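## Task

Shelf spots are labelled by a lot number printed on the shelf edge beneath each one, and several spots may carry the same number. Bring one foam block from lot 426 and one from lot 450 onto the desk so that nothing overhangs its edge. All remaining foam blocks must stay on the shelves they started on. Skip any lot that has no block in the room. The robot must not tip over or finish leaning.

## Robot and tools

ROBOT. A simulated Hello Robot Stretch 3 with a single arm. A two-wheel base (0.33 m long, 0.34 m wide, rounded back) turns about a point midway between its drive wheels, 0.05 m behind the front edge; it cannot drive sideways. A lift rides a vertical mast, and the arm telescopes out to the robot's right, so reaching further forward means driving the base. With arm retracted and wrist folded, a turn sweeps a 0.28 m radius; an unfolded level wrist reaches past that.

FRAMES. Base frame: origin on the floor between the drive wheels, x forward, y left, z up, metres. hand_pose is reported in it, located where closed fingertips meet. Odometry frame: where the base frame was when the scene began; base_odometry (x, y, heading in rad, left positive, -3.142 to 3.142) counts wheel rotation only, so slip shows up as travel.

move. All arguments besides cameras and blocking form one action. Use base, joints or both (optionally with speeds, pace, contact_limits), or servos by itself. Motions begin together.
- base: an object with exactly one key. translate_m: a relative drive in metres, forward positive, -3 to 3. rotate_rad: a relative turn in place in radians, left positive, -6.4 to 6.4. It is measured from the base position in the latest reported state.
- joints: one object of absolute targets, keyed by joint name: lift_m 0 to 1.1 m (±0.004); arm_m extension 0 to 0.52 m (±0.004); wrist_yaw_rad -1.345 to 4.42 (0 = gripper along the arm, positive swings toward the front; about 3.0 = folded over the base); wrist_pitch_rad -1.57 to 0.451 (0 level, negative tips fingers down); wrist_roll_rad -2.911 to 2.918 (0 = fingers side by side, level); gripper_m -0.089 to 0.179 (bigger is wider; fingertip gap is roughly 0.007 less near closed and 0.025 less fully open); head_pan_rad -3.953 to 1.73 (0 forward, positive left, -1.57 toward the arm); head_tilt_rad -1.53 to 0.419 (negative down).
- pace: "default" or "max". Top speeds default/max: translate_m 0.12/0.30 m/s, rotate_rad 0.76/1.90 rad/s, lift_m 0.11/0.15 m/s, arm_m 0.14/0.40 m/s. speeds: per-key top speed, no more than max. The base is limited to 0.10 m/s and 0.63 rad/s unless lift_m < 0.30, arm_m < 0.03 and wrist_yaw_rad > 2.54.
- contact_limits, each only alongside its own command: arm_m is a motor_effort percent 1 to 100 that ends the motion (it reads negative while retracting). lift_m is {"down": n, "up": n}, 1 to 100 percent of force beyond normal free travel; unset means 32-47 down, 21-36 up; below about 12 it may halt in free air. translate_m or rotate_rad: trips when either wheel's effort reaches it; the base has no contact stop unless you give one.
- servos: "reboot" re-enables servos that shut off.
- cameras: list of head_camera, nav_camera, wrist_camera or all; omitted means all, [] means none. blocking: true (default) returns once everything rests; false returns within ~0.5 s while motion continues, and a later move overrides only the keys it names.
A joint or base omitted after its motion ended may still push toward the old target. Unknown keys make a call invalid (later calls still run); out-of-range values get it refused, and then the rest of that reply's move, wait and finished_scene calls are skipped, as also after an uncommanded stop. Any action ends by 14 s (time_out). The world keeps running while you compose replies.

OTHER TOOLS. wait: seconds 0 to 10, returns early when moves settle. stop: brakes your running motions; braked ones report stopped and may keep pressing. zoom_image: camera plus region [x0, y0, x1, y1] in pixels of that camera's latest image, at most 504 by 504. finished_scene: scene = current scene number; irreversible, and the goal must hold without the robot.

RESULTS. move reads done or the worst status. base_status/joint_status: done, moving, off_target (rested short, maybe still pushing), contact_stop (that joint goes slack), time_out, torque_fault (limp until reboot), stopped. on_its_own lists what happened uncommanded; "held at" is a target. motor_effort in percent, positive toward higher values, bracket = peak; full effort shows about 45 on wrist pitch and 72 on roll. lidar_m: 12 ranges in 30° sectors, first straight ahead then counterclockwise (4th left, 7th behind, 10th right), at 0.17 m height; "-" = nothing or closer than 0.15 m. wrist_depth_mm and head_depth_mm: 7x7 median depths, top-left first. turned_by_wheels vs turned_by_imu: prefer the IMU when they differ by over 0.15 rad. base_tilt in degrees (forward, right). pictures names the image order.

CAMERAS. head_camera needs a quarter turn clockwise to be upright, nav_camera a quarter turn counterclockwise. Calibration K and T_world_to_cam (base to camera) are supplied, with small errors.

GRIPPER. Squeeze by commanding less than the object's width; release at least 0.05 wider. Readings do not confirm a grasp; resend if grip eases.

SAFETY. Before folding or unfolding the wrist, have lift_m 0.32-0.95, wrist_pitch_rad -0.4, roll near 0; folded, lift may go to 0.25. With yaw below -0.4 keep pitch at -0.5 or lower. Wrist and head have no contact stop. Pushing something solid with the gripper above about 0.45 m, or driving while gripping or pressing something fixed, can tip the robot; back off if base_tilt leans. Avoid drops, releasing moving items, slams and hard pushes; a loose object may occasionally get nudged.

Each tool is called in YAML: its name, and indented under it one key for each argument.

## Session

move:
  joints: {"head_pan_rad": -1.4, "head_tilt_rad": -0.35, "lift_m": 0.5}
  cameras: ["head_camera","nav_camera"]
  pace: "max"

move:
  joints: {"head_pan_rad": -3.3, "head_tilt_rad": -0.3}
  cameras: ["head_camera","nav_camera"]
  pace: "max"

move:
  joints: {"head_pan_rad": 0.9, "head_tilt_rad": -0.3}
  cameras: ["head_camera","nav_camera"]
  pace: "max"

Scene clock: 2.07 s.
move: done
base_odometry: x=+0.000 y=+0.000 heading=+0.000
turned_by_wheels: +0.000
turned_by_imu: +0.000
base_tilt: forward=-0.3 right=-1.2
lidar_m: 0.84 0.77 0.78 0.96 1.17 1.16 1.57 1.48 1.13 1.38 3.09 1.31
head_depth_mm: 1738 1778 1820 1822 1212 1478 1493 / 1950 2023 2066 2022 1211 1893 1477 / 2242 2332 2388 2018 1449 1802 1477 / 2617 2745 2873 1991 2337 1875 1458 / 2920 3059 3200 3320 2598 1859 1459 / 2767 2897 3045 3183 2579 1852 1444 / 2612 2714 2896 3030 2508 1847 1442
base_status: not commanded
joint_positions: lift_m=+0.500 arm_m=+0.001 wrist_yaw_rad=+2.853 wrist_pitch_rad=-0.338 wrist_roll_rad=+0.000 gripper_m=+0.037 head_pan_rad=-1.407 head_tilt_rad=-0.353
joint_status: all done
measured_speeds: all 0
motor_effort: left_wheel=-0.1(0.5) right_wheel=+0.2(1.2) lift_m=+28.0(32.8) arm_m=-11.3(11.3) wrist_yaw_rad=+0.3(2.2) wrist_pitch_rad=+2.3(2.4) wrist_roll_rad=+0.0(0.3) gripper_m=+0.2(1.0) head_pan_rad=+3.5(5.8) head_tilt_rad=-0.5(6.7)
hand_pose: x=+0.0452 y=+0.0785 z=+0.5309 quat_wxyz=(+0.218, +0.707, +0.018, +0.673) (m; base frame)
wrist_depth_mm: 133 - - - - - - / 136 - - - - - - / 144 - - - - - - / 156 186 - - - - - / 170 181 - 954 914 - - / 821 193 126 808 129 814 - / 716 206 700 706 687 696 699
pictures: head_camera (sideways), nav_camera (sideways)
camera_calibration:
head_camera: T_world_to_cam=[[-0.0937996, 0.284323, -0.954129, 1.25776], [0.990316, 0.125173, -0.0600566, 0.0717757], [0.102355, -0.950522, -0.293311, 0.336728], [0, 0, 0, 1]] pos_world=[0.0124308, -0.0465272, 1.30314]
nav_camera: T_world_to_cam=[[0.0690257, -0.313733, 0.946999, -1.18986], [-0.984012, -0.177634, 0.012875, 0.0394402], [0.16418, -0.932748, -0.320978, 0.369992], [0, 0, 0, 1]] pos_world=[0.0601954, -0.0211836, 1.24505]

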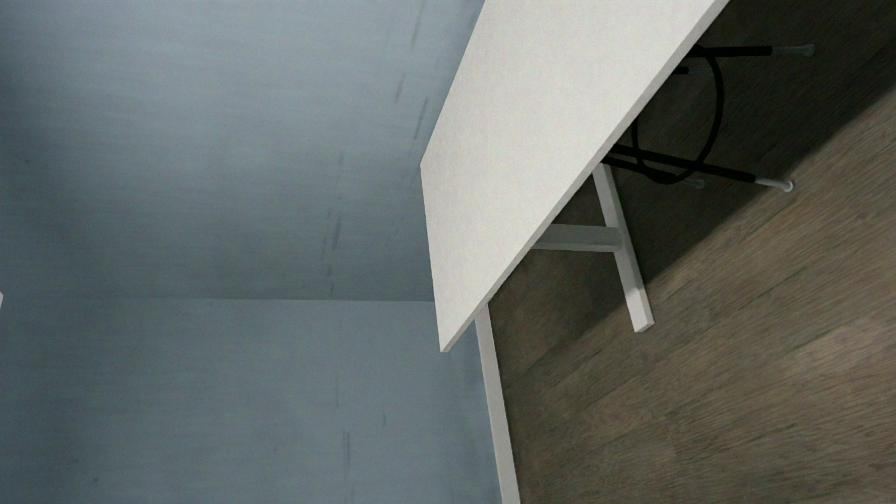

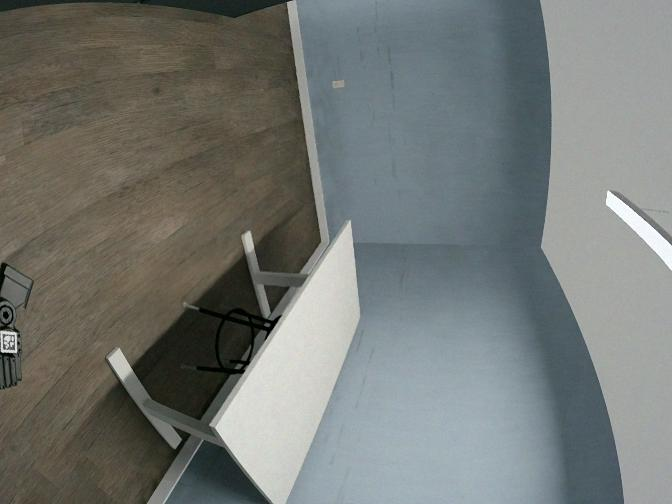

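Scene clock: 4.27 s.
move: done
base_odometry: x=+0.000 y=+0.000 heading=+0.000
turned_by_wheels: +0.000
turned_by_imu: +0.000
base_tilt: forward=-0.2 right=-1.2
lidar_m: 0.84 0.77 0.78 0.96 1.17 1.16 1.57 1.48 1.13 1.37 3.09 1.31
head_depth_mm: 1444 1491 1584 1550 1645 1418 1475 / 1542 1599 1699 1701 1748 1759 1464 / 1520 1620 1758 1811 1746 1903 1529 / 1409 1470 1547 1625 1704 1791 1538 / 1782 1864 1968 2069 2200 2004 1529 / 1617 1685 1761 1847 1935 1918 1531 / 1475 1530 1567 1638 1703 1765 1520
base_status: not commanded
joint_positions: lift_m=+0.500 arm_m=+0.001 wrist_yaw_rad=+2.853 wrist_pitch_rad=-0.338 wrist_roll_rad=+0.000 gripper_m=+0.037 head_pan_rad=-3.308 head_tilt_rad=-0.300
joint_status: all done
measured_speeds: translate_m=+0.000 rotate_rad=+0.000 lift_m=+0.000 arm_m=+0.000 wrist_yaw_rad=+0.000 wrist_pitch_rad=+0.000 wrist_roll_rad=+0.000 head_pan_rad=+0.024 head_tilt_rad=+0.000
motor_effort: left_wheel=+0.0(0.8) right_wheel=+0.1(1.2) lift_m=+23.8(27.7) arm_m=-12.2(13.0) wrist_yaw_rad=-0.1(1.9) wrist_pitch_rad=+2.3(2.4) wrist_roll_rad=+0.0(0.3) gripper_m=+0.6(0.9) head_pan_rad=+3.5(4.6) head_tilt_rad=+5.2(9.0)
hand_pose: x=+0.0452 y=+0.0785 z=+0.5309 quat_wxyz=(+0.218, +0.707, +0.018, +0.673) (m; base frame)
wrist_depth_mm: 134 - - - - - - / 136 - - - - - - / 144 - - - - - - / 156 186 - - - - - / 171 181 - 958 916 - - / 808 194 126 801 129 815 - / 729 206 707 710 680 704 708
pictures: head_camera (sideways), nav_camera (sideways)
camera_calibration:
head_camera: T_world_to_cam=[[0.24937, 0.00498866, -0.968395, 1.27437], [-0.205579, -0.976922, -0.0579709, 0.0763907], [-0.946336, 0.213538, -0.242589, 0.277092], [0, 0, 0, 1]] pos_world=[-0.0398637, 0.00910071, 1.30574]
nav_camera: T_world_to_cam=[[-0.269556, 0.0280256, 0.962577, -1.20812], [0.151579, 0.988351, 0.0136716, 0.0314918], [-0.95098, 0.149592, -0.270663, 0.311334], [0, 0, 0, 1]] pos_world=[-0.0343576, -0.0438396, 1.24675]

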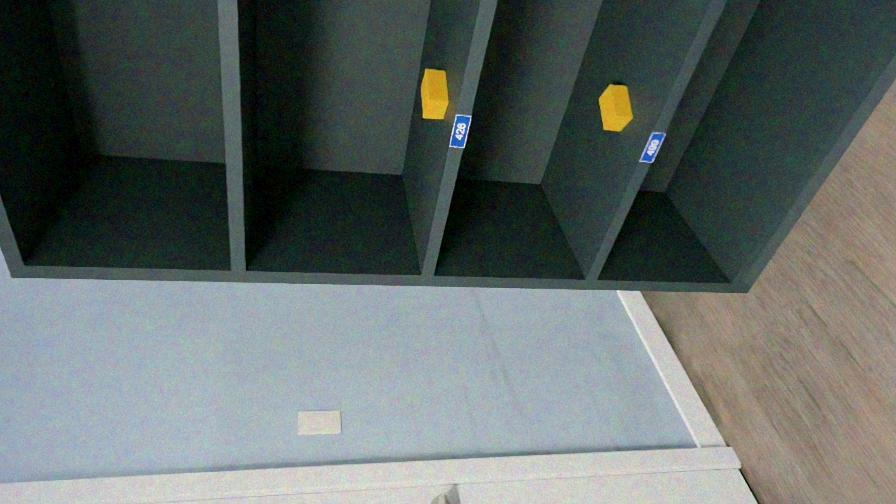

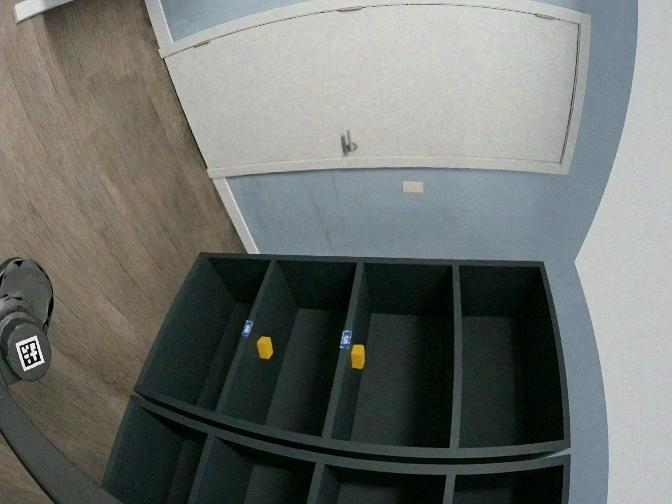

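Scene clock: 7.30 s.
move: done
base_odometry: x=+0.000 y=+0.000 heading=+0.000
turned_by_wheels: +0.000
turned_by_imu: +0.000
base_tilt: forward=-0.2 right=-1.3
lidar_m: 0.84 0.77 0.78 0.96 1.17 1.16 1.57 1.48 1.13 1.37 3.10 1.31
head_depth_mm: 620 649 676 707 743 781 819 / 635 663 691 723 760 799 844 / 648 679 707 746 784 825 869 / 663 693 727 764 804 849 896 / 679 713 746 784 826 874 924 / 696 728 766 804 847 900 955 / 715 747 786 827 875 932 985
base_status: not commanded
joint_positions: lift_m=+0.500 arm_m=+0.001 wrist_yaw_rad=+2.853 wrist_pitch_rad=-0.338 wrist_roll_rad=+0.000 gripper_m=+0.037 head_pan_rad=+0.908 head_tilt_rad=-0.300
joint_status: all done
measured_speeds: translate_m=+0.000 rotate_rad=+0.000 lift_m=+0.000 arm_m=+0.000 wrist_yaw_rad=+0.000 wrist_pitch_rad=+0.000 wrist_roll_rad=+0.000 head_pan_rad=-0.024 head_tilt_rad=+0.000
motor_effort: left_wheel=-0.3(0.6) right_wheel=+0.9(1.5) lift_m=+23.8(24.6) arm_m=-12.1(12.9) wrist_yaw_rad=+0.0(2.2) wrist_pitch_rad=+2.3(2.4) wrist_roll_rad=-0.1(0.3) gripper_m=+0.6(1.2) head_pan_rad=-3.3(7.5) head_tilt_rad=+4.6(10.6)
hand_pose: x=+0.0452 y=+0.0785 z=+0.5309 quat_wxyz=(+0.218, +0.707, +0.018, +0.673) (m; base frame)
wrist_depth_mm: 133 - - - - - - / 136 - - - - - - / 145 - - - - - - / 156 186 - - - - - / 171 181 - 951 920 - - / 814 193 126 808 129 805 - / 716 206 696 704 687 707 704
pictures: head_camera (sideways), nav_camera (sideways)
camera_calibration:
head_camera: T_world_to_cam=[[-0.113923, -0.221222, -0.968547, 1.27678], [-0.761262, 0.645848, -0.0579741, 0.0797458], [0.638359, 0.730713, -0.241984, 0.266566], [0, 0, 0, 1]] pos_world=[0.0359965, 0.0361639, 1.30574]
nav_camera: T_world_to_cam=[[0.152598, 0.223251, 0.962742, -1.21101], [0.797062, -0.603743, 0.0136647, 0.0275414], [0.584299, 0.76528, -0.270075, 0.301153], [0, 0, 0, 1]] pos_world=[-0.0131173, 0.0565206, 1.24685]

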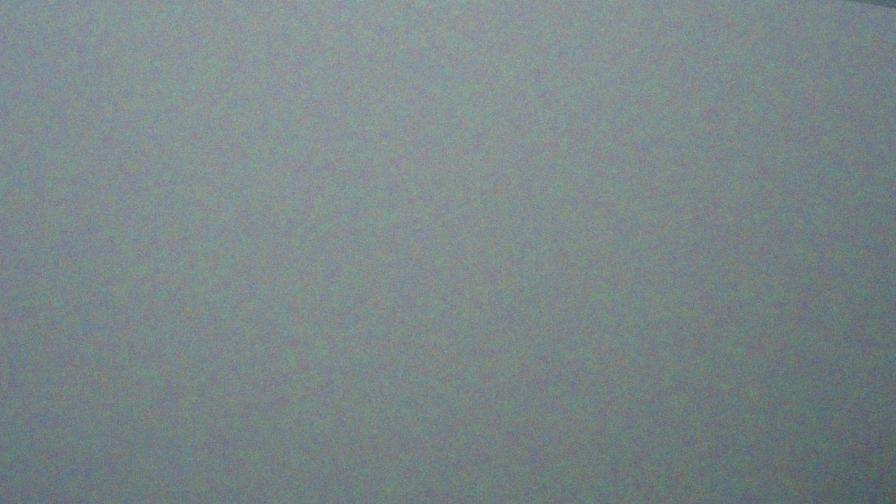

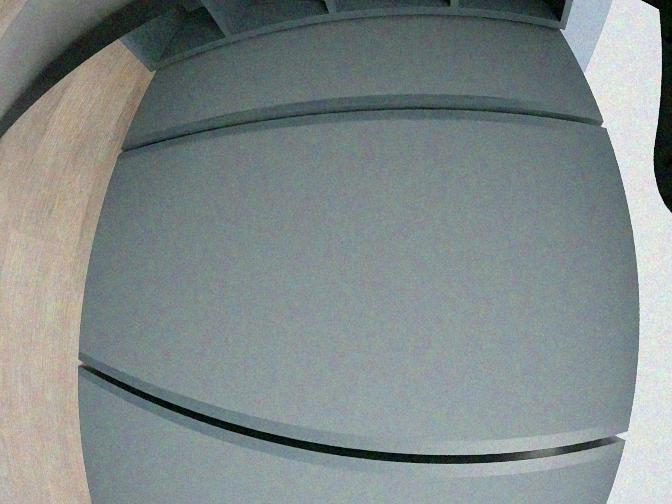

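move:
  joints: {"head_pan_rad": -3.5, "head_tilt_rad": -0.35}
  cameras: ["head_camera", "nav_camera"]
  pace: "max"

zoom_image:
  camera: "head_camera"
  region: [380, 50, 680, 250]

move:
  joints: {"head_pan_rad": -3.85, "head_tilt_rad": -0.3}
  cameras: ["head_camera"]
  pace: "max"

Scene clock: 18.77 s.
move: done
base_odometry: x=+0.000 y=+0.000 heading=+0.000
turned_by_wheels: +0.000
turned_by_imu: +0.000
base_tilt: forward=-0.2 right=-1.3
lidar_m: 0.84 0.77 0.78 0.96 1.18 1.16 1.57 1.49 1.13 1.38 3.09 1.31
head_depth_mm: 1353 1382 1172 1128 1197 1290 1360 / 1424 1478 1568 1564 1588 1656 1393 / 1501 1556 1654 1730 1572 1779 1453 / 1581 1648 1768 1852 1659 1769 1467 / 1548 1574 1718 1799 1770 1749 1457 / 1350 1435 1530 1605 1747 1770 1451 / 1722 1776 1859 1937 2029 1857 1454
base_status: not commanded
joint_positions: lift_m=+0.500 arm_m=+0.001 wrist_yaw_rad=+2.853 wrist_pitch_rad=-0.338 wrist_roll_rad=+0.000 gripper_m=+0.037 head_pan_rad=-3.508 head_tilt_rad=-0.350
joint_status: all done
measured_speeds: translate_m=+0.000 rotate_rad=+0.000 lift_m=+0.000 arm_m=+0.000 wrist_yaw_rad=+0.000 wrist_pitch_rad=+0.000 wrist_roll_rad=+0.000 head_pan_rad=+0.024 head_tilt_rad=+0.000
motor_effort: left_wheel=+0.2(0.6) right_wheel=+0.3(1.4) lift_m=+23.9(24.2) arm_m=-11.3(12.8) wrist_yaw_rad=-0.5(1.8) wrist_pitch_rad=+2.2(2.3) wrist_roll_rad=+0.0(0.4) gripper_m=+0.2(1.0) head_pan_rad=+3.6(5.1) head_tilt_rad=-3.2(7.8)
hand_pose: x=+0.0452 y=+0.0785 z=+0.5309 quat_wxyz=(+0.218, +0.707, +0.018, +0.673) (m; base frame)
wrist_depth_mm: 134 - - - - - - / 137 - - - - - - / 145 - - - - - - / 155 186 - - - - - / 171 180 - 952 904 - - / 811 192 126 798 129 831 - / 729 205 684 710 685 710 698
pictures: head_camera (sideways), nav_camera (sideways)
camera_calibration:
head_camera: T_world_to_cam=[[0.289936, -0.0617453, -0.955052, 1.25669], [-0.392882, -0.917633, -0.0599454, 0.0800472], [-0.872686, 0.392603, -0.290313, 0.338768], [0, 0, 0, 1]] pos_world=[-0.0372707, 0.018047, 1.30335]
nav_camera: T_world_to_cam=[[-0.302872, 0.0980296, 0.947976, -1.1889], [0.344359, 0.938749, 0.0129447, 0.0312587], [-0.888643, 0.330364, -0.318078, 0.372619], [0, 0, 0, 1]] pos_world=[-0.039723, -0.0358968, 1.24517]

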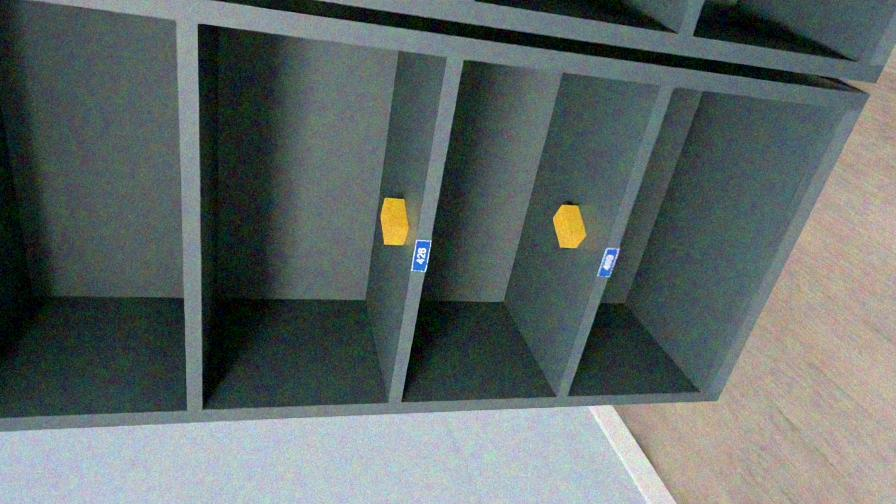

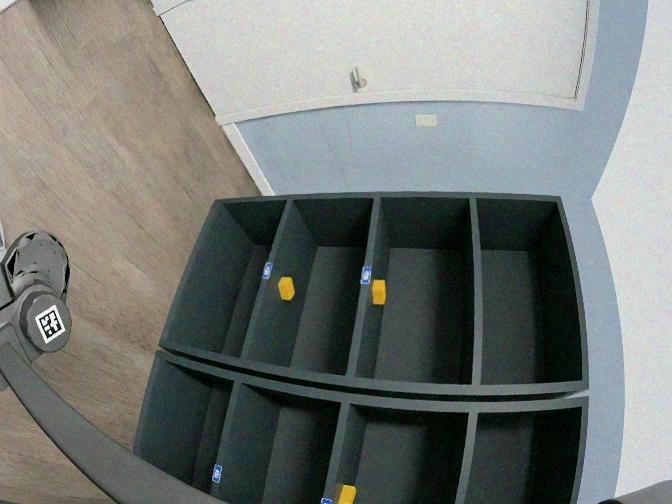

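Scaled by 1.680 from the camera's 896x504 image, which has a finer 1280x720 frame.

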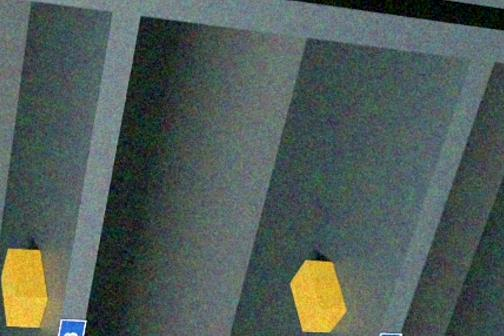

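Scene clock: 19.47 s.
move: done
base_odometry: x=+0.000 y=+0.000 heading=+0.000
turned_by_wheels: +0.000
turned_by_imu: +0.000
base_tilt: forward=-0.2 right=-1.1
lidar_m: 0.85 0.77 0.78 0.96 1.17 1.16 1.57 1.48 1.13 1.38 3.09 1.30
head_depth_mm: - - - - - - - / 1364 1404 1506 1470 1622 1377 - / 1355 1385 1516 1477 1639 1670 1441 / 1021 1066 1120 1191 1256 1309 1393 / 1431 1488 1572 1598 1690 1714 1439 / 1454 1515 1609 1642 1679 1771 1455 / 1480 1546 1625 1698 1666 1766 1471
base_status: not commanded
joint_positions: lift_m=+0.500 arm_m=+0.001 wrist_yaw_rad=+2.853 wrist_pitch_rad=-0.338 wrist_roll_rad=+0.000 gripper_m=+0.037 head_pan_rad=-3.857 head_tilt_rad=-0.306
joint_status: all done
measured_speeds: all 0
motor_effort: left_wheel=-0.2(0.6) right_wheel=+0.3(1.0) lift_m=+23.2(24.2) arm_m=-11.9(12.3) wrist_yaw_rad=-0.2(1.9) wrist_pitch_rad=+2.3(2.4) wrist_roll_rad=+0.2(0.2) gripper_m=+0.4(0.8) head_pan_rad=-2.0(5.0) head_tilt_rad=+5.2(7.6)
hand_pose: x=+0.0452 y=+0.0785 z=+0.5309 quat_wxyz=(+0.218, +0.707, +0.018, +0.673) (m; base frame)
wrist_depth_mm: 134 - - - - - - / 136 - - - - - - / 144 - - - - - - / 156 186 - - - - - / 170 181 - 947 904 - - / 814 194 126 798 128 815 - / 721 205 696 706 689 695 706
pictures: head_camera (sideways)
camera_calibration:
head_camera: T_world_to_cam=[[0.219384, -0.129473, -0.96701, 1.27271], [-0.685096, -0.726123, -0.058206, 0.0796052], [-0.694632, 0.675264, -0.248001, 0.282564], [0, 0, 0, 1]] pos_world=[-0.0283965, 0.0317793, 1.30543]

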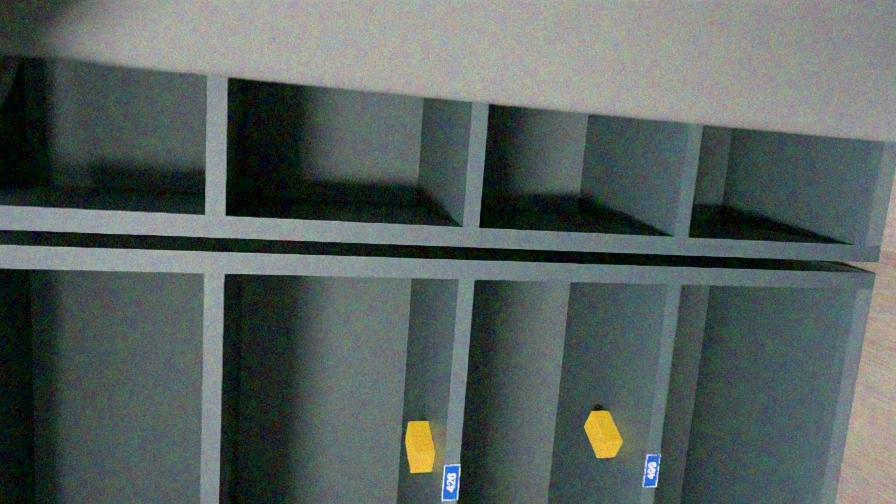

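zoom_image:
  camera: "head_camera"
  region: [380, 400, 680, 504]

Scaled by 1.680 from the camera's 896x504 image, which has a finer 1280x720 frame.

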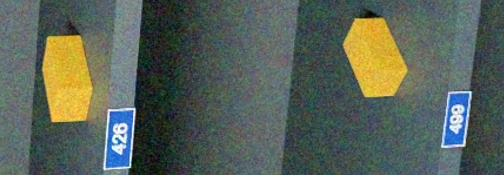

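move:
  base: {"rotate_rad": -0.106}
  joints: {"head_pan_rad": -3.85, "head_tilt_rad": -0.5}
  cameras: []
  pace: "max"

move:
  base: {"translate_m": -0.75}
  joints: {"lift_m": 0.9}
  cameras: ["head_camera","nav_camera"]
  pace: "max"

move:
  base: {"rotate_rad": -2.32}
  joints: {"head_pan_rad": -1.57, "head_tilt_rad": -0.5}
  cameras: ["head_camera","nav_camera"]
  pace: "max"

Scene clock: 60.10 s.
move: done
base_odometry: x=+0.000 y=+0.000 heading=-0.106
turned_by_wheels: -0.106
turned_by_imu: -0.104
base_tilt: forward=-0.3 right=-1.3
lidar_m: 0.89 0.77 0.77 0.90 1.43 1.17 1.57 1.48 1.13 1.38 3.05 1.54
head_depth_mm: 1294 - - - - - - / 1301 1422 1480 1649 1434 - - / 1308 1437 1443 1664 1755 1545 1320 / 1118 1419 1408 1653 1749 1547 1302 / 981 1073 1178 1343 1444 1545 1298 / 1315 1480 1537 1681 1793 1536 1298 / 1336 1484 1502 1693 1767 1558 1283
base_status: done
joint_positions: lift_m=+0.500 arm_m=+0.001 wrist_yaw_rad=+2.853 wrist_pitch_rad=-0.338 wrist_roll_rad=+0.000 gripper_m=+0.037 head_pan_rad=-3.850 head_tilt_rad=-0.498
joint_status: all done
measured_speeds: all 0
motor_effort: left_wheel=+6.9(11.8) right_wheel=-9.0(12.6) lift_m=+24.3(24.3) arm_m=-11.6(12.5) wrist_yaw_rad=+0.0(1.7) wrist_pitch_rad=+2.4(2.4) wrist_roll_rad=-0.1(0.3) gripper_m=+0.5(0.8) head_pan_rad=+2.8(5.7) head_tilt_rad=-4.6(5.3)
hand_pose: x=+0.0452 y=+0.0785 z=+0.5309 quat_wxyz=(+0.218, +0.707, +0.018, +0.673) (m; base frame)
wrist_depth_mm: 133 - - - - - - / 137 - - - - - - / 145 - - - - - - / 156 186 - - - - - / 172 181 - 955 158 - - / 808 194 126 798 129 834 769 / 712 205 693 712 691 706 703
pictures: none
No camera images: "cameras" was empty.

Scene clock: 68.57 s.
move: done
base_odometry: x=-0.746 y=+0.079 heading=-0.106
turned_by_wheels: +0.000
turned_by_imu: +0.000
base_tilt: forward=-0.2 right=-1.2
lidar_m: 1.50 1.30 1.30 0.73 0.71 1.05 0.83 0.96 0.96 1.13 1.11 2.59
head_depth_mm: 831 - - - - - - / 851 956 1026 776 1228 - - / 881 964 1033 771 1216 - - / 898 971 1036 761 - - - / 904 978 1043 729 - - - / 914 990 1048 792 - - - / 917 999 1055 784 1257 - -
base_status: done
joint_positions: lift_m=+0.900 arm_m=+0.001 wrist_yaw_rad=+2.853 wrist_pitch_rad=-0.339 wrist_roll_rad=+0.000 gripper_m=+0.037 head_pan_rad=-3.850 head_tilt_rad=-0.500
joint_status: all done
measured_speeds: all 0
motor_effort: left_wheel=-5.7(9.5) right_wheel=-5.5(15.0) lift_m=+24.2(33.2) arm_m=-12.2(13.0) wrist_yaw_rad=-0.3(2.2) wrist_pitch_rad=+2.3(2.5) wrist_roll_rad=+0.0(0.4) gripper_m=+0.3(1.1) head_pan_rad=+2.3(3.8) head_tilt_rad=-4.7(5.3)
hand_pose: x=+0.0452 y=+0.0785 z=+0.9309 quat_wxyz=(+0.218, +0.706, +0.018, +0.673) (m; base frame)
wrist_depth_mm: 134 - - - - - - / 137 - - - - - - / 145 177 - - - - - / 156 167 - - - - - / 167 178 - - - - - / - 193 126 - 129 - - / - 205 - - - - -
pictures: head_camera (sideways), nav_camera (sideways)
camera_calibration:
head_camera: T_world_to_cam=[[0.358465, -0.246127, -0.900513, 1.18509], [-0.670551, -0.739016, -0.0649379, 0.0882891], [-0.64951, 0.627118, -0.429952, 0.519118], [0, 0, 0, 1]] pos_world=[-0.0284377, 0.031381, 1.29612]
nav_camera: T_world_to_cam=[[-0.357458, 0.283768, 0.889775, -1.11263], [0.637648, 0.770256, 0.0105177, 0.0326249], [-0.68237, 0.571123, -0.456278, 0.551226], [0, 0, 0, 1]] pos_world=[-0.0423797, -0.02422, 1.24116]

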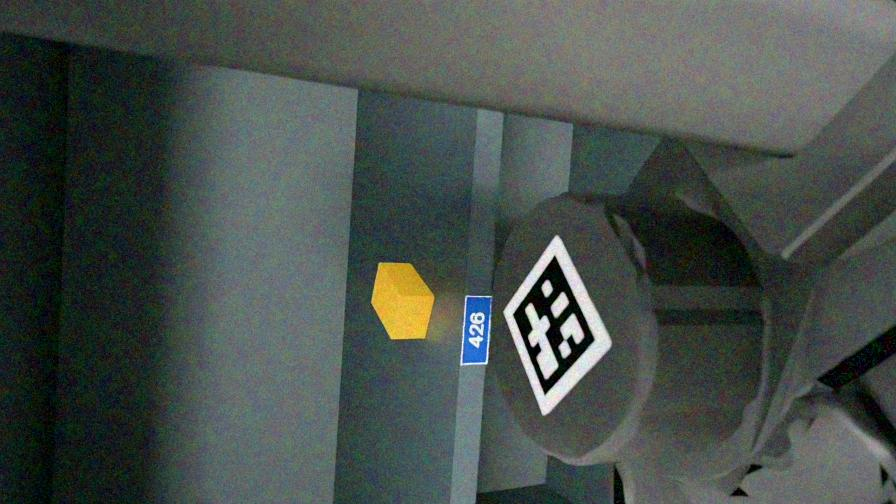

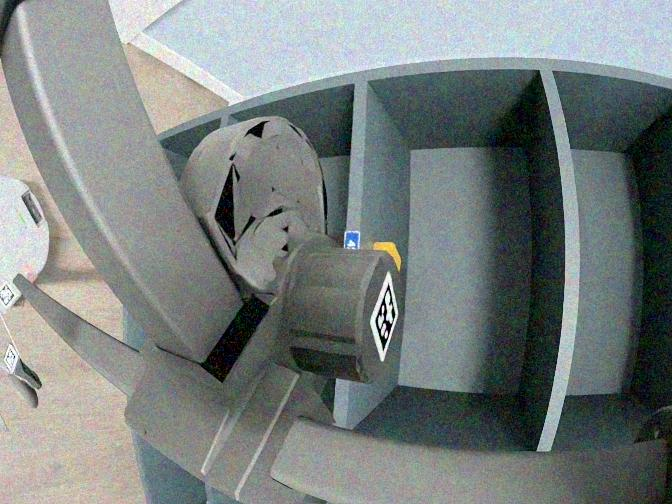

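Scene clock: 73.20 s.
move: done
base_odometry: x=-0.746 y=+0.079 heading=-2.425
turned_by_wheels: -2.320
turned_by_imu: -2.282
base_tilt: forward=-0.3 right=-1.2
lidar_m: 0.96 1.02 1.10 3.61 1.74 1.33 1.30 1.38 0.70 1.08 0.83 0.98
head_depth_mm: 838 938 992 739 951 903 - / 862 949 1022 731 1205 959 855 / 888 958 1032 767 1215 950 1235 / 891 963 1033 759 1219 949 1267 / 904 970 1027 738 1219 941 1285 / 901 975 1037 745 1217 934 1242 / 909 978 1045 784 1207 932 1220
base_status: done
joint_positions: lift_m=+0.900 arm_m=+0.001 wrist_yaw_rad=+2.853 wrist_pitch_rad=-0.339 wrist_roll_rad=+0.000 gripper_m=+0.037 head_pan_rad=-1.570 head_tilt_rad=-0.500
joint_status: all done
measured_speeds: all 0
motor_effort: left_wheel=+7.7(12.6) right_wheel=-8.8(13.1) lift_m=+24.3(25.0) arm_m=-12.3(13.4) wrist_yaw_rad=+0.6(1.8) wrist_pitch_rad=+2.3(2.5) wrist_roll_rad=-0.1(0.3) gripper_m=+0.8(1.1) head_pan_rad=-3.3(5.3) head_tilt_rad=-2.9(6.9)
hand_pose: x=+0.0452 y=+0.0785 z=+0.9309 quat_wxyz=(+0.218, +0.706, +0.018, +0.673) (m; base frame)
wrist_depth_mm: 133 - - - - - - / 136 - - - - - - / 145 - - - - - - / 155 186 - - - - - / 173 180 - - - - - / - 194 126 - 129 - - / - 205 - - - - -
pictures: head_camera (sideways), nav_camera (sideways)
camera_calibration:
head_camera: T_world_to_cam=[[-0.0467337, 0.432593, -0.900377, 1.1874], [0.997516, -0.0273552, -0.0649187, 0.0780365], [-0.0527134, -0.901174, -0.43024, 0.515854], [0, 0, 0, 1]] pos_world=[0.00484141, -0.0466512, 1.29611]
nav_camera: T_world_to_cam=[[0.0174887, -0.456374, 0.889616, -1.11471], [-0.999786, -0.0178553, 0.0104947, 0.0426482], [0.0110948, -0.889609, -0.456588, 0.547402], [0, 0, 0, 1]] pos_world=[0.0560606, -0.0209893, 1.24115]

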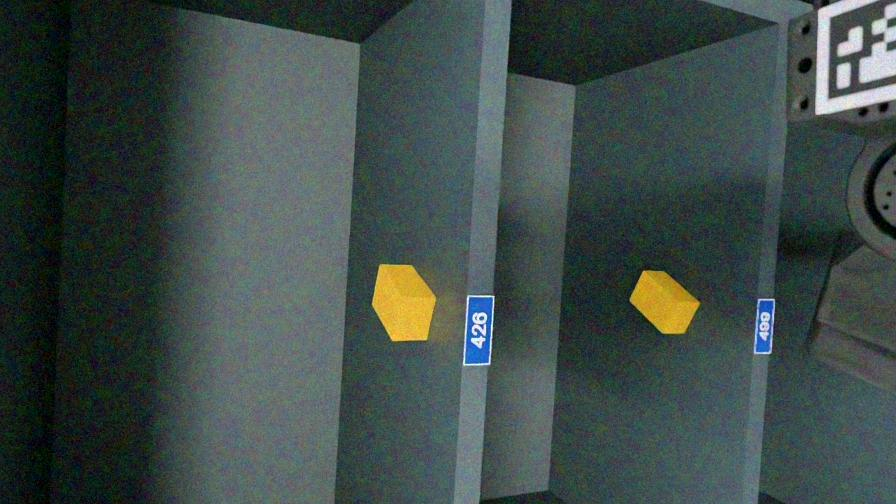

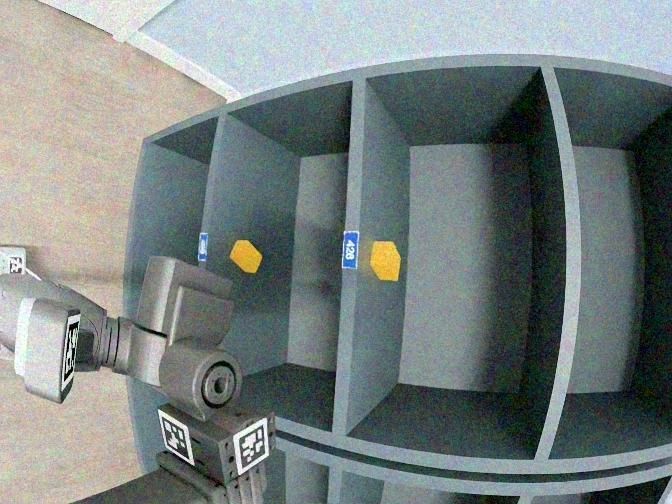

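zoom_image:
  camera: "head_camera"
  region: [350, 240, 470, 360]

move:
  joints: {"wrist_yaw_rad": 0, "gripper_m":0.179, "wrist_pitch_rad": -0.45, "lift_m":0.98}
  cameras: ["head_camera","wrist_camera"]
  pace: "max"

Scaled by 4.200 from the camera's 896x504 image, which has a finer 1280x720 frame.

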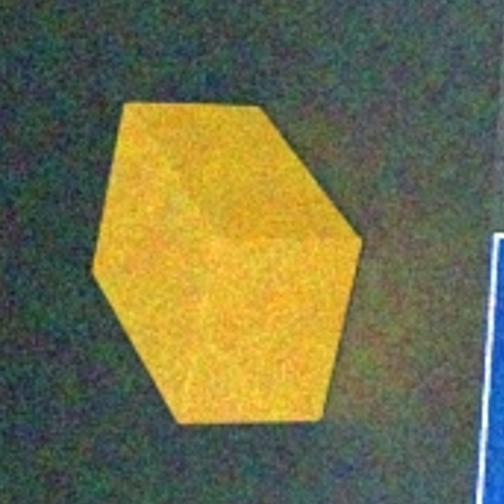

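Scene clock: 89.17 s.
move: done
base_odometry: x=-0.746 y=+0.079 heading=-2.425
turned_by_wheels: +0.000
turned_by_imu: +0.000
base_tilt: forward=-0.3 right=-1.1
lidar_m: 0.96 1.02 1.10 3.60 1.74 1.33 1.30 1.38 0.70 1.08 0.83 0.98
head_depth_mm: 835 940 994 738 958 - - / 861 958 1021 732 1207 - - / 886 959 1033 769 1230 - - / 892 965 1030 759 1234 - - / 896 973 1028 737 1226 941 1190 / 904 976 1039 745 1212 877 1216 / 907 982 1044 785 1200 931 1209
base_status: not commanded
joint_positions: lift_m=+0.980 arm_m=+0.001 wrist_yaw_rad=+0.003 wrist_pitch_rad=-0.462 wrist_roll_rad=+0.000 gripper_m=+0.179 head_pan_rad=-1.570 head_tilt_rad=-0.500
joint_status: all done
measured_speeds: all 0
motor_effort: left_wheel=+7.4(7.7) right_wheel=-9.2(10.2) lift_m=+23.6(33.3) arm_m=-11.3(11.9) wrist_yaw_rad=-3.2(8.4) wrist_pitch_rad=+1.8(3.9) wrist_roll_rad=-0.1(0.4) gripper_m=+0.6(84.5) head_pan_rad=-3.3(3.6) head_tilt_rad=-2.0(2.7)
hand_pose: x=-0.0209 y=-0.3642 z=+0.9830 quat_wxyz=(+0.689, +0.163, -0.688, -0.161) (m; base frame)
wrist_depth_mm: - - - - - - - / - - 393 - - - - / - - - - - - - / - - - - - - - / - 142 - 756 - 756 - / 123 140 - - - - - / - - - - - - 105
pictures: head_camera (sideways), wrist_camera
camera_calibration:
head_camera: T_world_to_cam=[[-0.0465578, 0.432643, -0.900362, 1.18738], [0.997508, -0.0277042, -0.0648937, 0.0779882], [-0.0530196, -0.90114, -0.430275, 0.515903], [0, 0, 0, 1]] pos_world=[0.00484107, -0.0466512, 1.29611]
wrist_camera: T_world_to_cam=[[-0.998892, -0.0386103, -0.0269039, -0.00185024], [-0.00259892, 0.616091, -0.78767, 1.03116], [0.0469874, -0.786728, -0.615509, 0.485667], [0, 0, 0, 1]] pos_world=[-0.0219885, -0.253274, 1.1111]

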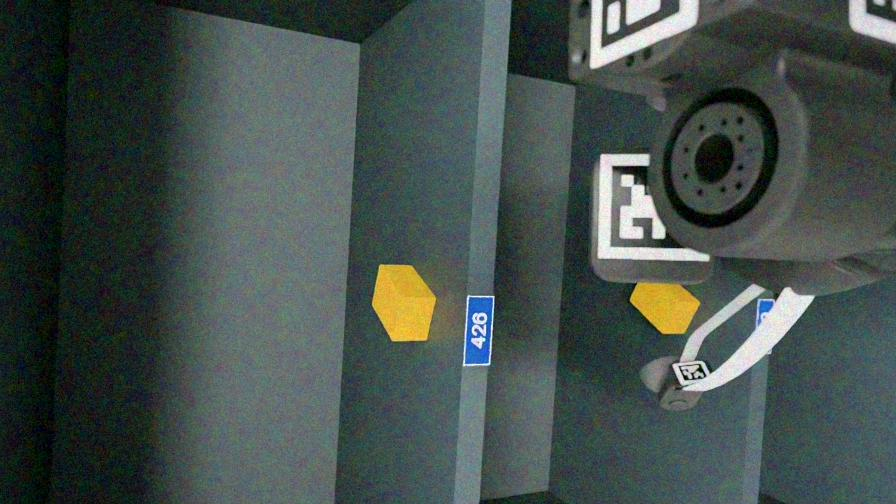

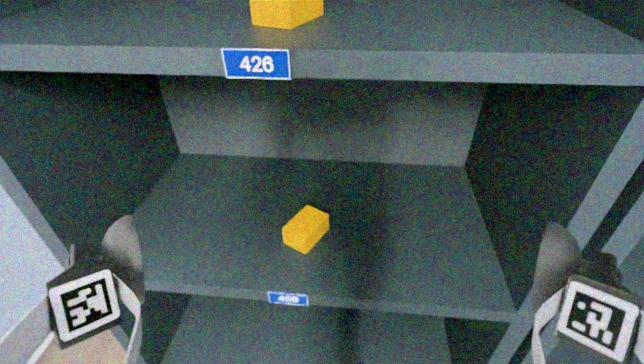

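move:
  base: {"translate_m": 0.131}
  joints: {"wrist_yaw_rad": -0.39, "lift_m":1.095}
  cameras: ["wrist_camera"]

move:
  joints: {"arm_m": 0.41}
  cameras: ["head_camera","wrist_camera"]
  contact_limits: {"arm_m": 45}
  speeds: {"arm_m": 0.2}

Scene clock: 112.93 s.
move: done
base_odometry: x=-0.845 y=-0.007 heading=-2.425
turned_by_wheels: +0.000
turned_by_imu: +0.000
base_tilt: forward=-0.3 right=-1.2
lidar_m: 0.83 0.88 1.05 1.54 1.91 1.46 1.43 1.46 0.78 1.09 0.76 0.85
head_depth_mm: 829 - - - - - 1246 / 859 - - - - - 1179 / 891 - - - - - - / 902 971 1033 753 1232 - 1167 / 903 972 1038 750 1224 946 1220 / 913 983 1044 793 1214 931 1215 / 859 960 985 783 1071 961 1130
base_status: done
joint_positions: lift_m=+1.095 arm_m=+0.001 wrist_yaw_rad=-0.387 wrist_pitch_rad=-0.462 wrist_roll_rad=+0.000 gripper_m=+0.179 head_pan_rad=-1.570 head_tilt_rad=-0.500
joint_status: all done
measured_speeds: all 0
motor_effort: left_wheel=+8.9(12.9) right_wheel=+1.9(7.1) lift_m=+24.1(32.7) arm_m=-10.8(11.2) wrist_yaw_rad=-2.6(6.0) wrist_pitch_rad=+1.8(1.9) wrist_roll_rad=-0.1(0.3) gripper_m=+0.7(1.2) head_pan_rad=-2.7(3.4) head_tilt_rad=+0.1(1.4)
hand_pose: x=-0.1041 y=-0.3479 z=+1.0979 quat_wxyz=(+0.645, +0.027, -0.706, -0.292) (m; base frame)
wrist_depth_mm: - - - - - - - / - - - - - - - / - - - - - - - / - - - - - - - / - 146 - - 917 - - / - 126 - - 815 - - / - - - - - - 105
pictures: wrist_camera
camera_calibration:
wrist_camera: T_world_to_cam=[[-0.938525, 0.34416, -0.0269321, 0.0582589], [0.231997, 0.571034, -0.787463, 1.11993], [-0.255634, -0.745301, -0.615774, 0.556259], [0, 0, 0, 1]] pos_world=[-0.0629437, -0.244986, 1.226]

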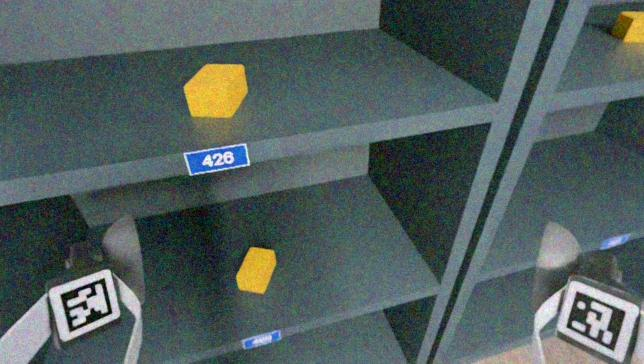

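Scene clock: 116.70 s.
move: done
base_odometry: x=-0.845 y=-0.007 heading=-2.425
turned_by_wheels: +0.000
turned_by_imu: +0.000
base_tilt: forward=-0.3 right=-1.2
lidar_m: 0.83 0.88 1.04 1.54 1.91 1.46 1.43 1.46 0.78 1.09 0.76 0.85
head_depth_mm: 827 - 1027 739 1205 968 1173 / 863 467 1007 778 1210 959 1212 / 745 439 557 737 1219 954 1236 / 902 937 941 755 1231 943 1227 / 903 977 1038 751 1219 940 1214 / 909 985 1043 790 1214 938 1218 / 858 963 980 784 1065 962 1130
base_status: not commanded
joint_positions: lift_m=+1.095 arm_m=+0.410 wrist_yaw_rad=-0.387 wrist_pitch_rad=-0.462 wrist_roll_rad=+0.000 gripper_m=+0.179 head_pan_rad=-1.570 head_tilt_rad=-0.500
joint_status: all done
measured_speeds: all 0
motor_effort: left_wheel=+8.5(9.3) right_wheel=+1.7(2.4) lift_m=+27.8(28.4) arm_m=+12.8(14.9) wrist_yaw_rad=-2.5(4.5) wrist_pitch_rad=+1.9(1.9) wrist_roll_rad=+0.0(0.3) gripper_m=+0.5(1.0) head_pan_rad=-2.3(3.4) head_tilt_rad=+0.7(1.6)
contact_limits: arm_m 45 (drawing in: default 31, maximum 55; extending or still: default 39, maximum 69)
hand_pose: x=-0.1041 y=-0.7573 z=+1.0979 quat_wxyz=(+0.645, +0.027, -0.706, -0.292) (m; base frame)
wrist_depth_mm: - - - - - 497 - / - - - - - - - / - - - - - - - / - - - - - - - / - 143 - - - - - / - 126 - - - - - / - - 189 194 - - 105
pictures: head_camera (sideways), wrist_camera
camera_calibration:
head_camera: T_world_to_cam=[[-0.0465578, 0.432643, -0.900362, 1.18738], [0.997508, -0.0277042, -0.0648937, 0.0779882], [-0.0530196, -0.90114, -0.430275, 0.515903], [0, 0, 0, 1]] pos_world=[0.00484107, -0.0466512, 1.29611]
wrist_camera: T_world_to_cam=[[-0.938423, 0.344436, -0.0269457, 0.199362], [0.2322, 0.571035, -0.787402, 1.35365], [-0.255823, -0.745173, -0.615851, 0.251299], [0, 0, 0, 1]] pos_world=[-0.0629436, -0.654386, 1.226]

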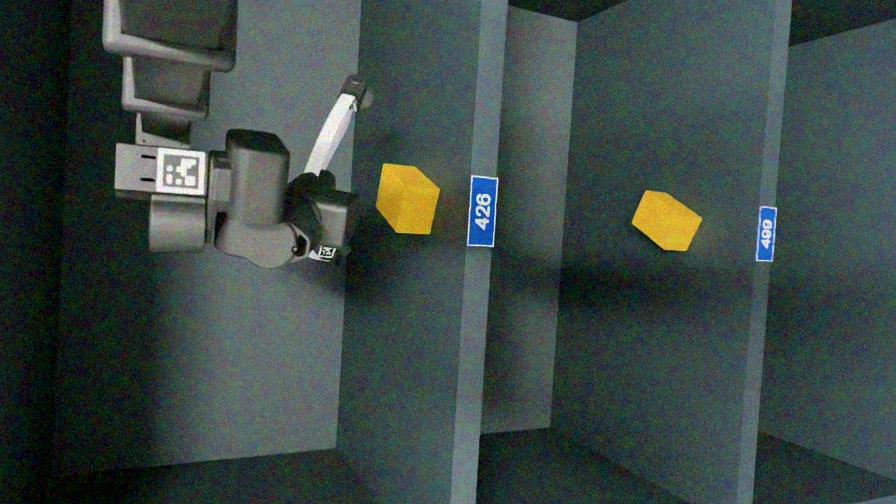

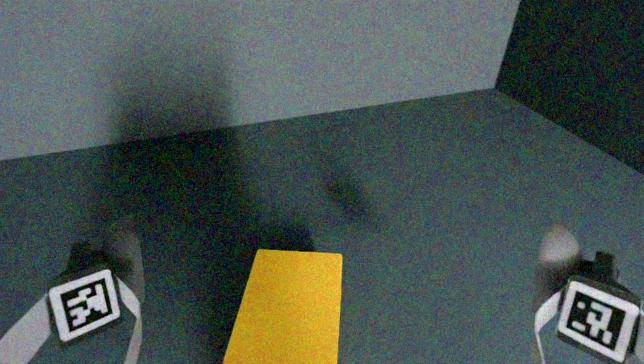

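move:
  base: {"translate_m": 0.026}
  joints: {"arm_m": 0.401}
  cameras: []

move:
  joints: {"lift_m":1.018}
  contact_limits: {"lift_m": {"down": 14}}
  speeds: {"lift_m": 0.06}
  cameras: ["wrist_camera"]

Scene clock: 145.00 s.
move: done
base_odometry: x=-0.864 y=-0.024 heading=-2.425
turned_by_wheels: +0.000
turned_by_imu: +0.000
base_tilt: forward=-0.3 right=-1.3
lidar_m: 0.81 0.85 1.04 1.54 1.94 1.49 1.46 1.46 0.79 1.09 0.75 0.83
head_depth_mm: 823 - 1026 741 1208 966 1185 / 860 453 1019 778 1210 958 1209 / 744 432 541 738 1225 955 1233 / 902 942 700 761 1224 949 1231 / 904 981 1038 755 1225 940 1229 / 911 985 1045 795 1211 939 1217 / 839 903 922 782 997 933 1074
base_status: done
joint_positions: lift_m=+1.095 arm_m=+0.401 wrist_yaw_rad=-0.387 wrist_pitch_rad=-0.462 wrist_roll_rad=+0.000 gripper_m=+0.179 head_pan_rad=-1.570 head_tilt_rad=-0.500
joint_status: all done
measured_speeds: all 0
motor_effort: left_wheel=+5.9(11.2) right_wheel=+2.5(8.6) lift_m=+27.5(30.0) arm_m=-10.4(13.3) wrist_yaw_rad=-2.9(4.0) wrist_pitch_rad=+1.8(2.0) wrist_roll_rad=-0.2(0.3) gripper_m=+0.6(1.1) head_pan_rad=-2.3(3.0) head_tilt_rad=+2.3(2.8)
hand_pose: x=-0.1041 y=-0.7483 z=+1.0979 quat_wxyz=(+0.645, +0.027, -0.706, -0.292) (m; base frame)
wrist_depth_mm: - - - - - 522 - / - - - - - - - / - - - - - - - / - - - - - - - / - 142 - - - - - / - 126 - 220 - - - / - - - 194 - - 105
pictures: none
No camera images: "cameras" was empty.

Scene clock: 146.87 s.
move: done
base_odometry: x=-0.864 y=-0.024 heading=-2.425
turned_by_wheels: +0.000
turned_by_imu: +0.000
base_tilt: forward=-0.4 right=-1.2
lidar_m: 0.81 0.85 1.04 1.53 1.95 1.49 1.45 1.47 0.79 1.09 0.75 0.83
head_depth_mm: 832 957 362 692 1214 969 1193 / 861 952 386 711 1213 960 1208 / 891 953 465 683 1225 948 1232 / 900 976 492 711 1231 949 1226 / 905 981 1042 754 1218 943 1226 / 909 988 1047 789 1206 935 1216 / 838 908 920 784 996 935 1079
base_status: not commanded
joint_positions: lift_m=+1.018 arm_m=+0.401 wrist_yaw_rad=-0.387 wrist_pitch_rad=-0.462 wrist_roll_rad=+0.000 gripper_m=+0.179 head_pan_rad=-1.570 head_tilt_rad=-0.500
joint_status: all done
measured_speeds: all 0
motor_effort: left_wheel=+5.9(6.4) right_wheel=+1.9(3.0) lift_m=+24.1(27.9) arm_m=-4.5(10.2) wrist_yaw_rad=-2.9(4.0) wrist_pitch_rad=+1.8(1.9) wrist_roll_rad=+0.2(0.3) gripper_m=+0.7(1.0) head_pan_rad=-2.3(3.4) head_tilt_rad=+2.3(3.3)
contact_limits: lift_m down 14 (down: maximum 72; up: maximum 65)
hand_pose: x=-0.1041 y=-0.7483 z=+1.0209 quat_wxyz=(+0.644, +0.027, -0.706, -0.292) (m; base frame)
wrist_depth_mm: - - - - - - - / - - - - - - - / - - - - - - - / - - - 180 - - - / - 142 - 152 - - - / - 126 - 149 - - - / 155 159 162 161 160 159 105
pictures: wrist_camera
camera_calibration:
wrist_camera: T_world_to_cam=[[-0.938423, 0.344436, -0.0269457, 0.194187], [0.2322, 0.571035, -0.787402, 1.28788], [-0.255823, -0.745173, -0.615851, 0.210585], [0, 0, 0, 1]] pos_world=[-0.0629436, -0.645386, 1.149]

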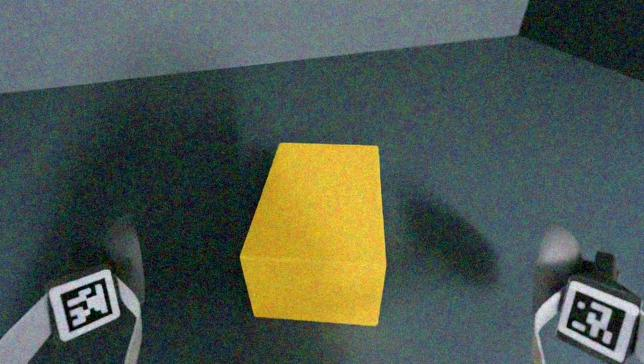

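move:
  joints: {"gripper_m": 0.022, "lift_m":1.022}
  cameras: ["wrist_camera"]

move:
  joints: {"lift_m": 1.095}
  cameras: ["wrist_camera"]

move:
  joints: {"arm_m": 0.0}
  cameras: ["wrist_camera"]

Scene clock: 157.40 s.
move: done
base_odometry: x=-0.864 y=-0.024 heading=-2.425
turned_by_wheels: +0.000
turned_by_imu: +0.000
base_tilt: forward=-0.1 right=-1.2
lidar_m: 0.81 0.86 1.04 1.53 1.95 1.49 1.45 1.46 0.79 1.09 0.75 0.83
head_depth_mm: 833 953 386 692 1210 967 1183 / 860 953 386 777 1220 958 1209 / 890 954 458 719 1221 952 1230 / 899 973 491 711 1226 949 1229 / 908 981 1041 755 1223 945 1224 / 912 983 1047 791 1212 943 1220 / 838 905 922 782 998 934 1077
base_status: not commanded
joint_positions: lift_m=+1.022 arm_m=+0.401 wrist_yaw_rad=-0.387 wrist_pitch_rad=-0.462 wrist_roll_rad=+0.000 gripper_m=+0.023 head_pan_rad=-1.570 head_tilt_rad=-0.500
joint_status: all done
measured_speeds: all 0
motor_effort: left_wheel=+6.1(6.3) right_wheel=+1.8(3.3) lift_m=+28.9(30.0) arm_m=+11.6(11.6) wrist_yaw_rad=-2.6(4.0) wrist_pitch_rad=+1.9(1.9) wrist_roll_rad=-0.1(0.3) gripper_m=-12.9(85.4) head_pan_rad=-2.0(2.8) head_tilt_rad=+4.6(4.7)
hand_pose: x=-0.1041 y=-0.7483 z=+1.0249 quat_wxyz=(+0.644, +0.027, -0.706, -0.292) (m; base frame)
wrist_depth_mm: - - - - - - - / - - - - - - - / - - - - - - - / - - - 186 - - - / - - 153 157 149 - - / - - 128 150 127 - - / 167 158 163 164 160 163 166
pictures: wrist_camera
camera_calibration:
wrist_camera: T_world_to_cam=[[-0.938423, 0.344436, -0.0269457, 0.194295], [0.2322, 0.571035, -0.787402, 1.29103], [-0.255823, -0.745173, -0.615851, 0.213048], [0, 0, 0, 1]] pos_world=[-0.0629436, -0.645386, 1.153]

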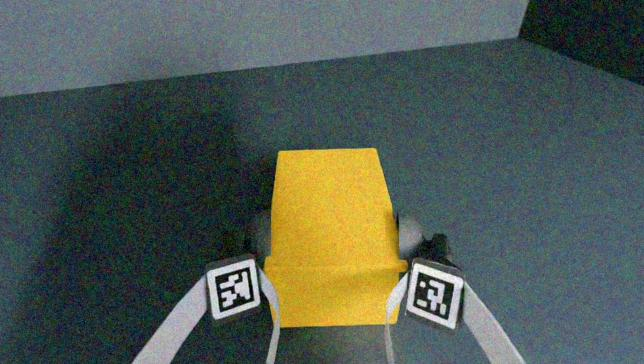

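Scene clock: 158.90 s.
move: done
base_odometry: x=-0.864 y=-0.024 heading=-2.425
turned_by_wheels: +0.000
turned_by_imu: +0.000
base_tilt: forward=-0.3 right=-1.1
lidar_m: 0.81 0.85 1.03 1.53 1.95 1.49 1.46 1.46 0.79 1.09 0.75 0.83
head_depth_mm: 823 - 1026 741 1208 966 1180 / 859 455 1030 780 1211 960 1203 / 744 432 540 772 1222 955 1231 / 899 942 945 762 1232 949 1231 / 906 979 1043 752 1221 943 1225 / 912 985 1048 793 1210 942 1226 / 838 904 918 783 997 937 1078
base_status: not commanded
joint_positions: lift_m=+1.095 arm_m=+0.401 wrist_yaw_rad=-0.387 wrist_pitch_rad=-0.464 wrist_roll_rad=+0.000 gripper_m=+0.023 head_pan_rad=-1.570 head_tilt_rad=-0.500
joint_status: all done
measured_speeds: all 0
motor_effort: left_wheel=+5.7(6.4) right_wheel=+2.3(2.9) lift_m=+29.5(32.8) arm_m=+12.4(13.4) wrist_yaw_rad=-2.1(3.5) wrist_pitch_rad=+2.1(2.3) wrist_roll_rad=-0.1(0.4) gripper_m=-13.2(13.7) head_pan_rad=-2.1(2.7) head_tilt_rad=+4.2(4.8)
hand_pose: x=-0.1040 y=-0.7481 z=+1.0975 quat_wxyz=(+0.644, +0.027, -0.706, -0.292) (m; base frame)
wrist_depth_mm: - - - - - 521 - / - - - - - - - / - - - - - - - / - - - 187 - - - / - - 153 156 150 - - / - - 128 149 127 - - / - - - - - - -
pictures: wrist_camera
camera_calibration:
wrist_camera: T_world_to_cam=[[-0.938409, 0.34447, -0.0269818, 0.196324], [0.2327, 0.572333, -0.786312, 1.34789], [-0.255418, -0.744161, -0.617241, 0.260264], [0, 0, 0, 1]] pos_world=[-0.0629445, -0.645388, 1.2258]

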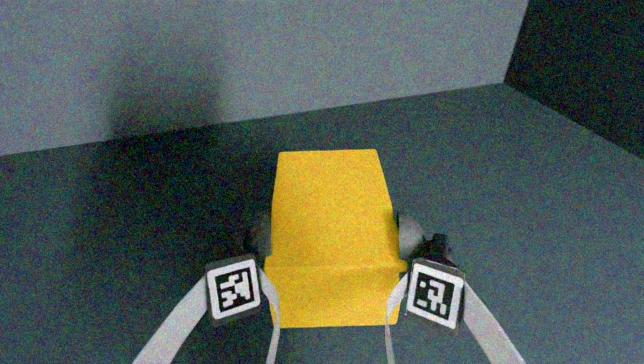

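Scene clock: 163.03 s.
move: done
base_odometry: x=-0.864 y=-0.024 heading=-2.425
turned_by_wheels: +0.000
turned_by_imu: +0.000
base_tilt: forward=-0.3 right=-1.2
lidar_m: 0.81 0.86 1.04 1.54 1.94 1.49 1.46 1.46 0.79 1.09 0.75 0.83
head_depth_mm: 827 - - - - - 1250 / 850 - - - - - 1182 / 878 - - - - - - / 904 974 1037 762 1231 - 1167 / 906 981 1045 755 1222 942 1223 / 912 985 1047 793 1212 938 1216 / 838 906 917 787 999 936 1076
base_status: not commanded
joint_positions: lift_m=+1.095 arm_m=+0.001 wrist_yaw_rad=-0.387 wrist_pitch_rad=-0.464 wrist_roll_rad=+0.000 gripper_m=+0.023 head_pan_rad=-1.570 head_tilt_rad=-0.500
joint_status: all done
measured_speeds: all 0
motor_effort: left_wheel=+5.8(6.4) right_wheel=+2.5(3.1) lift_m=+25.3(30.0) arm_m=-12.0(14.3) wrist_yaw_rad=-3.0(4.5) wrist_pitch_rad=+2.1(2.3) wrist_roll_rad=+0.0(0.3) gripper_m=-12.6(13.6) head_pan_rad=-1.9(2.9) head_tilt_rad=+3.5(5.1)
hand_pose: x=-0.1040 y=-0.3476 z=+1.0974 quat_wxyz=(+0.644, +0.027, -0.706, -0.292) (m; base frame)
wrist_depth_mm: - - - - - - - / - - - - - - - / - - - - - - - / - - - 187 202 - - / - - 155 157 149 - - / - - 128 150 127 - - / - - 718 - - - -
pictures: wrist_camera
camera_calibration:
wrist_camera: T_world_to_cam=[[-0.93841, 0.344463, -0.0270656, 0.0584641], [0.232798, 0.57243, -0.786212, 1.11857], [-0.255328, -0.74409, -0.617364, 0.558475], [0, 0, 0, 1]] pos_world=[-0.0629446, -0.244888, 1.2258]

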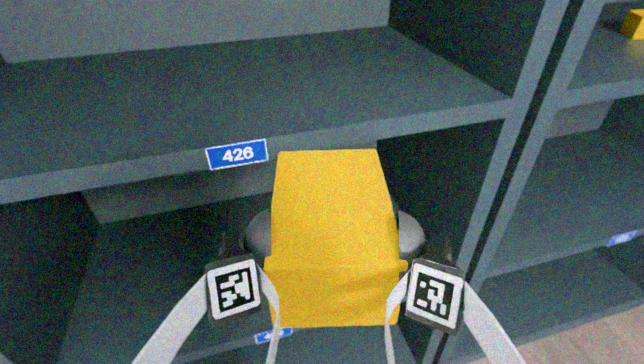

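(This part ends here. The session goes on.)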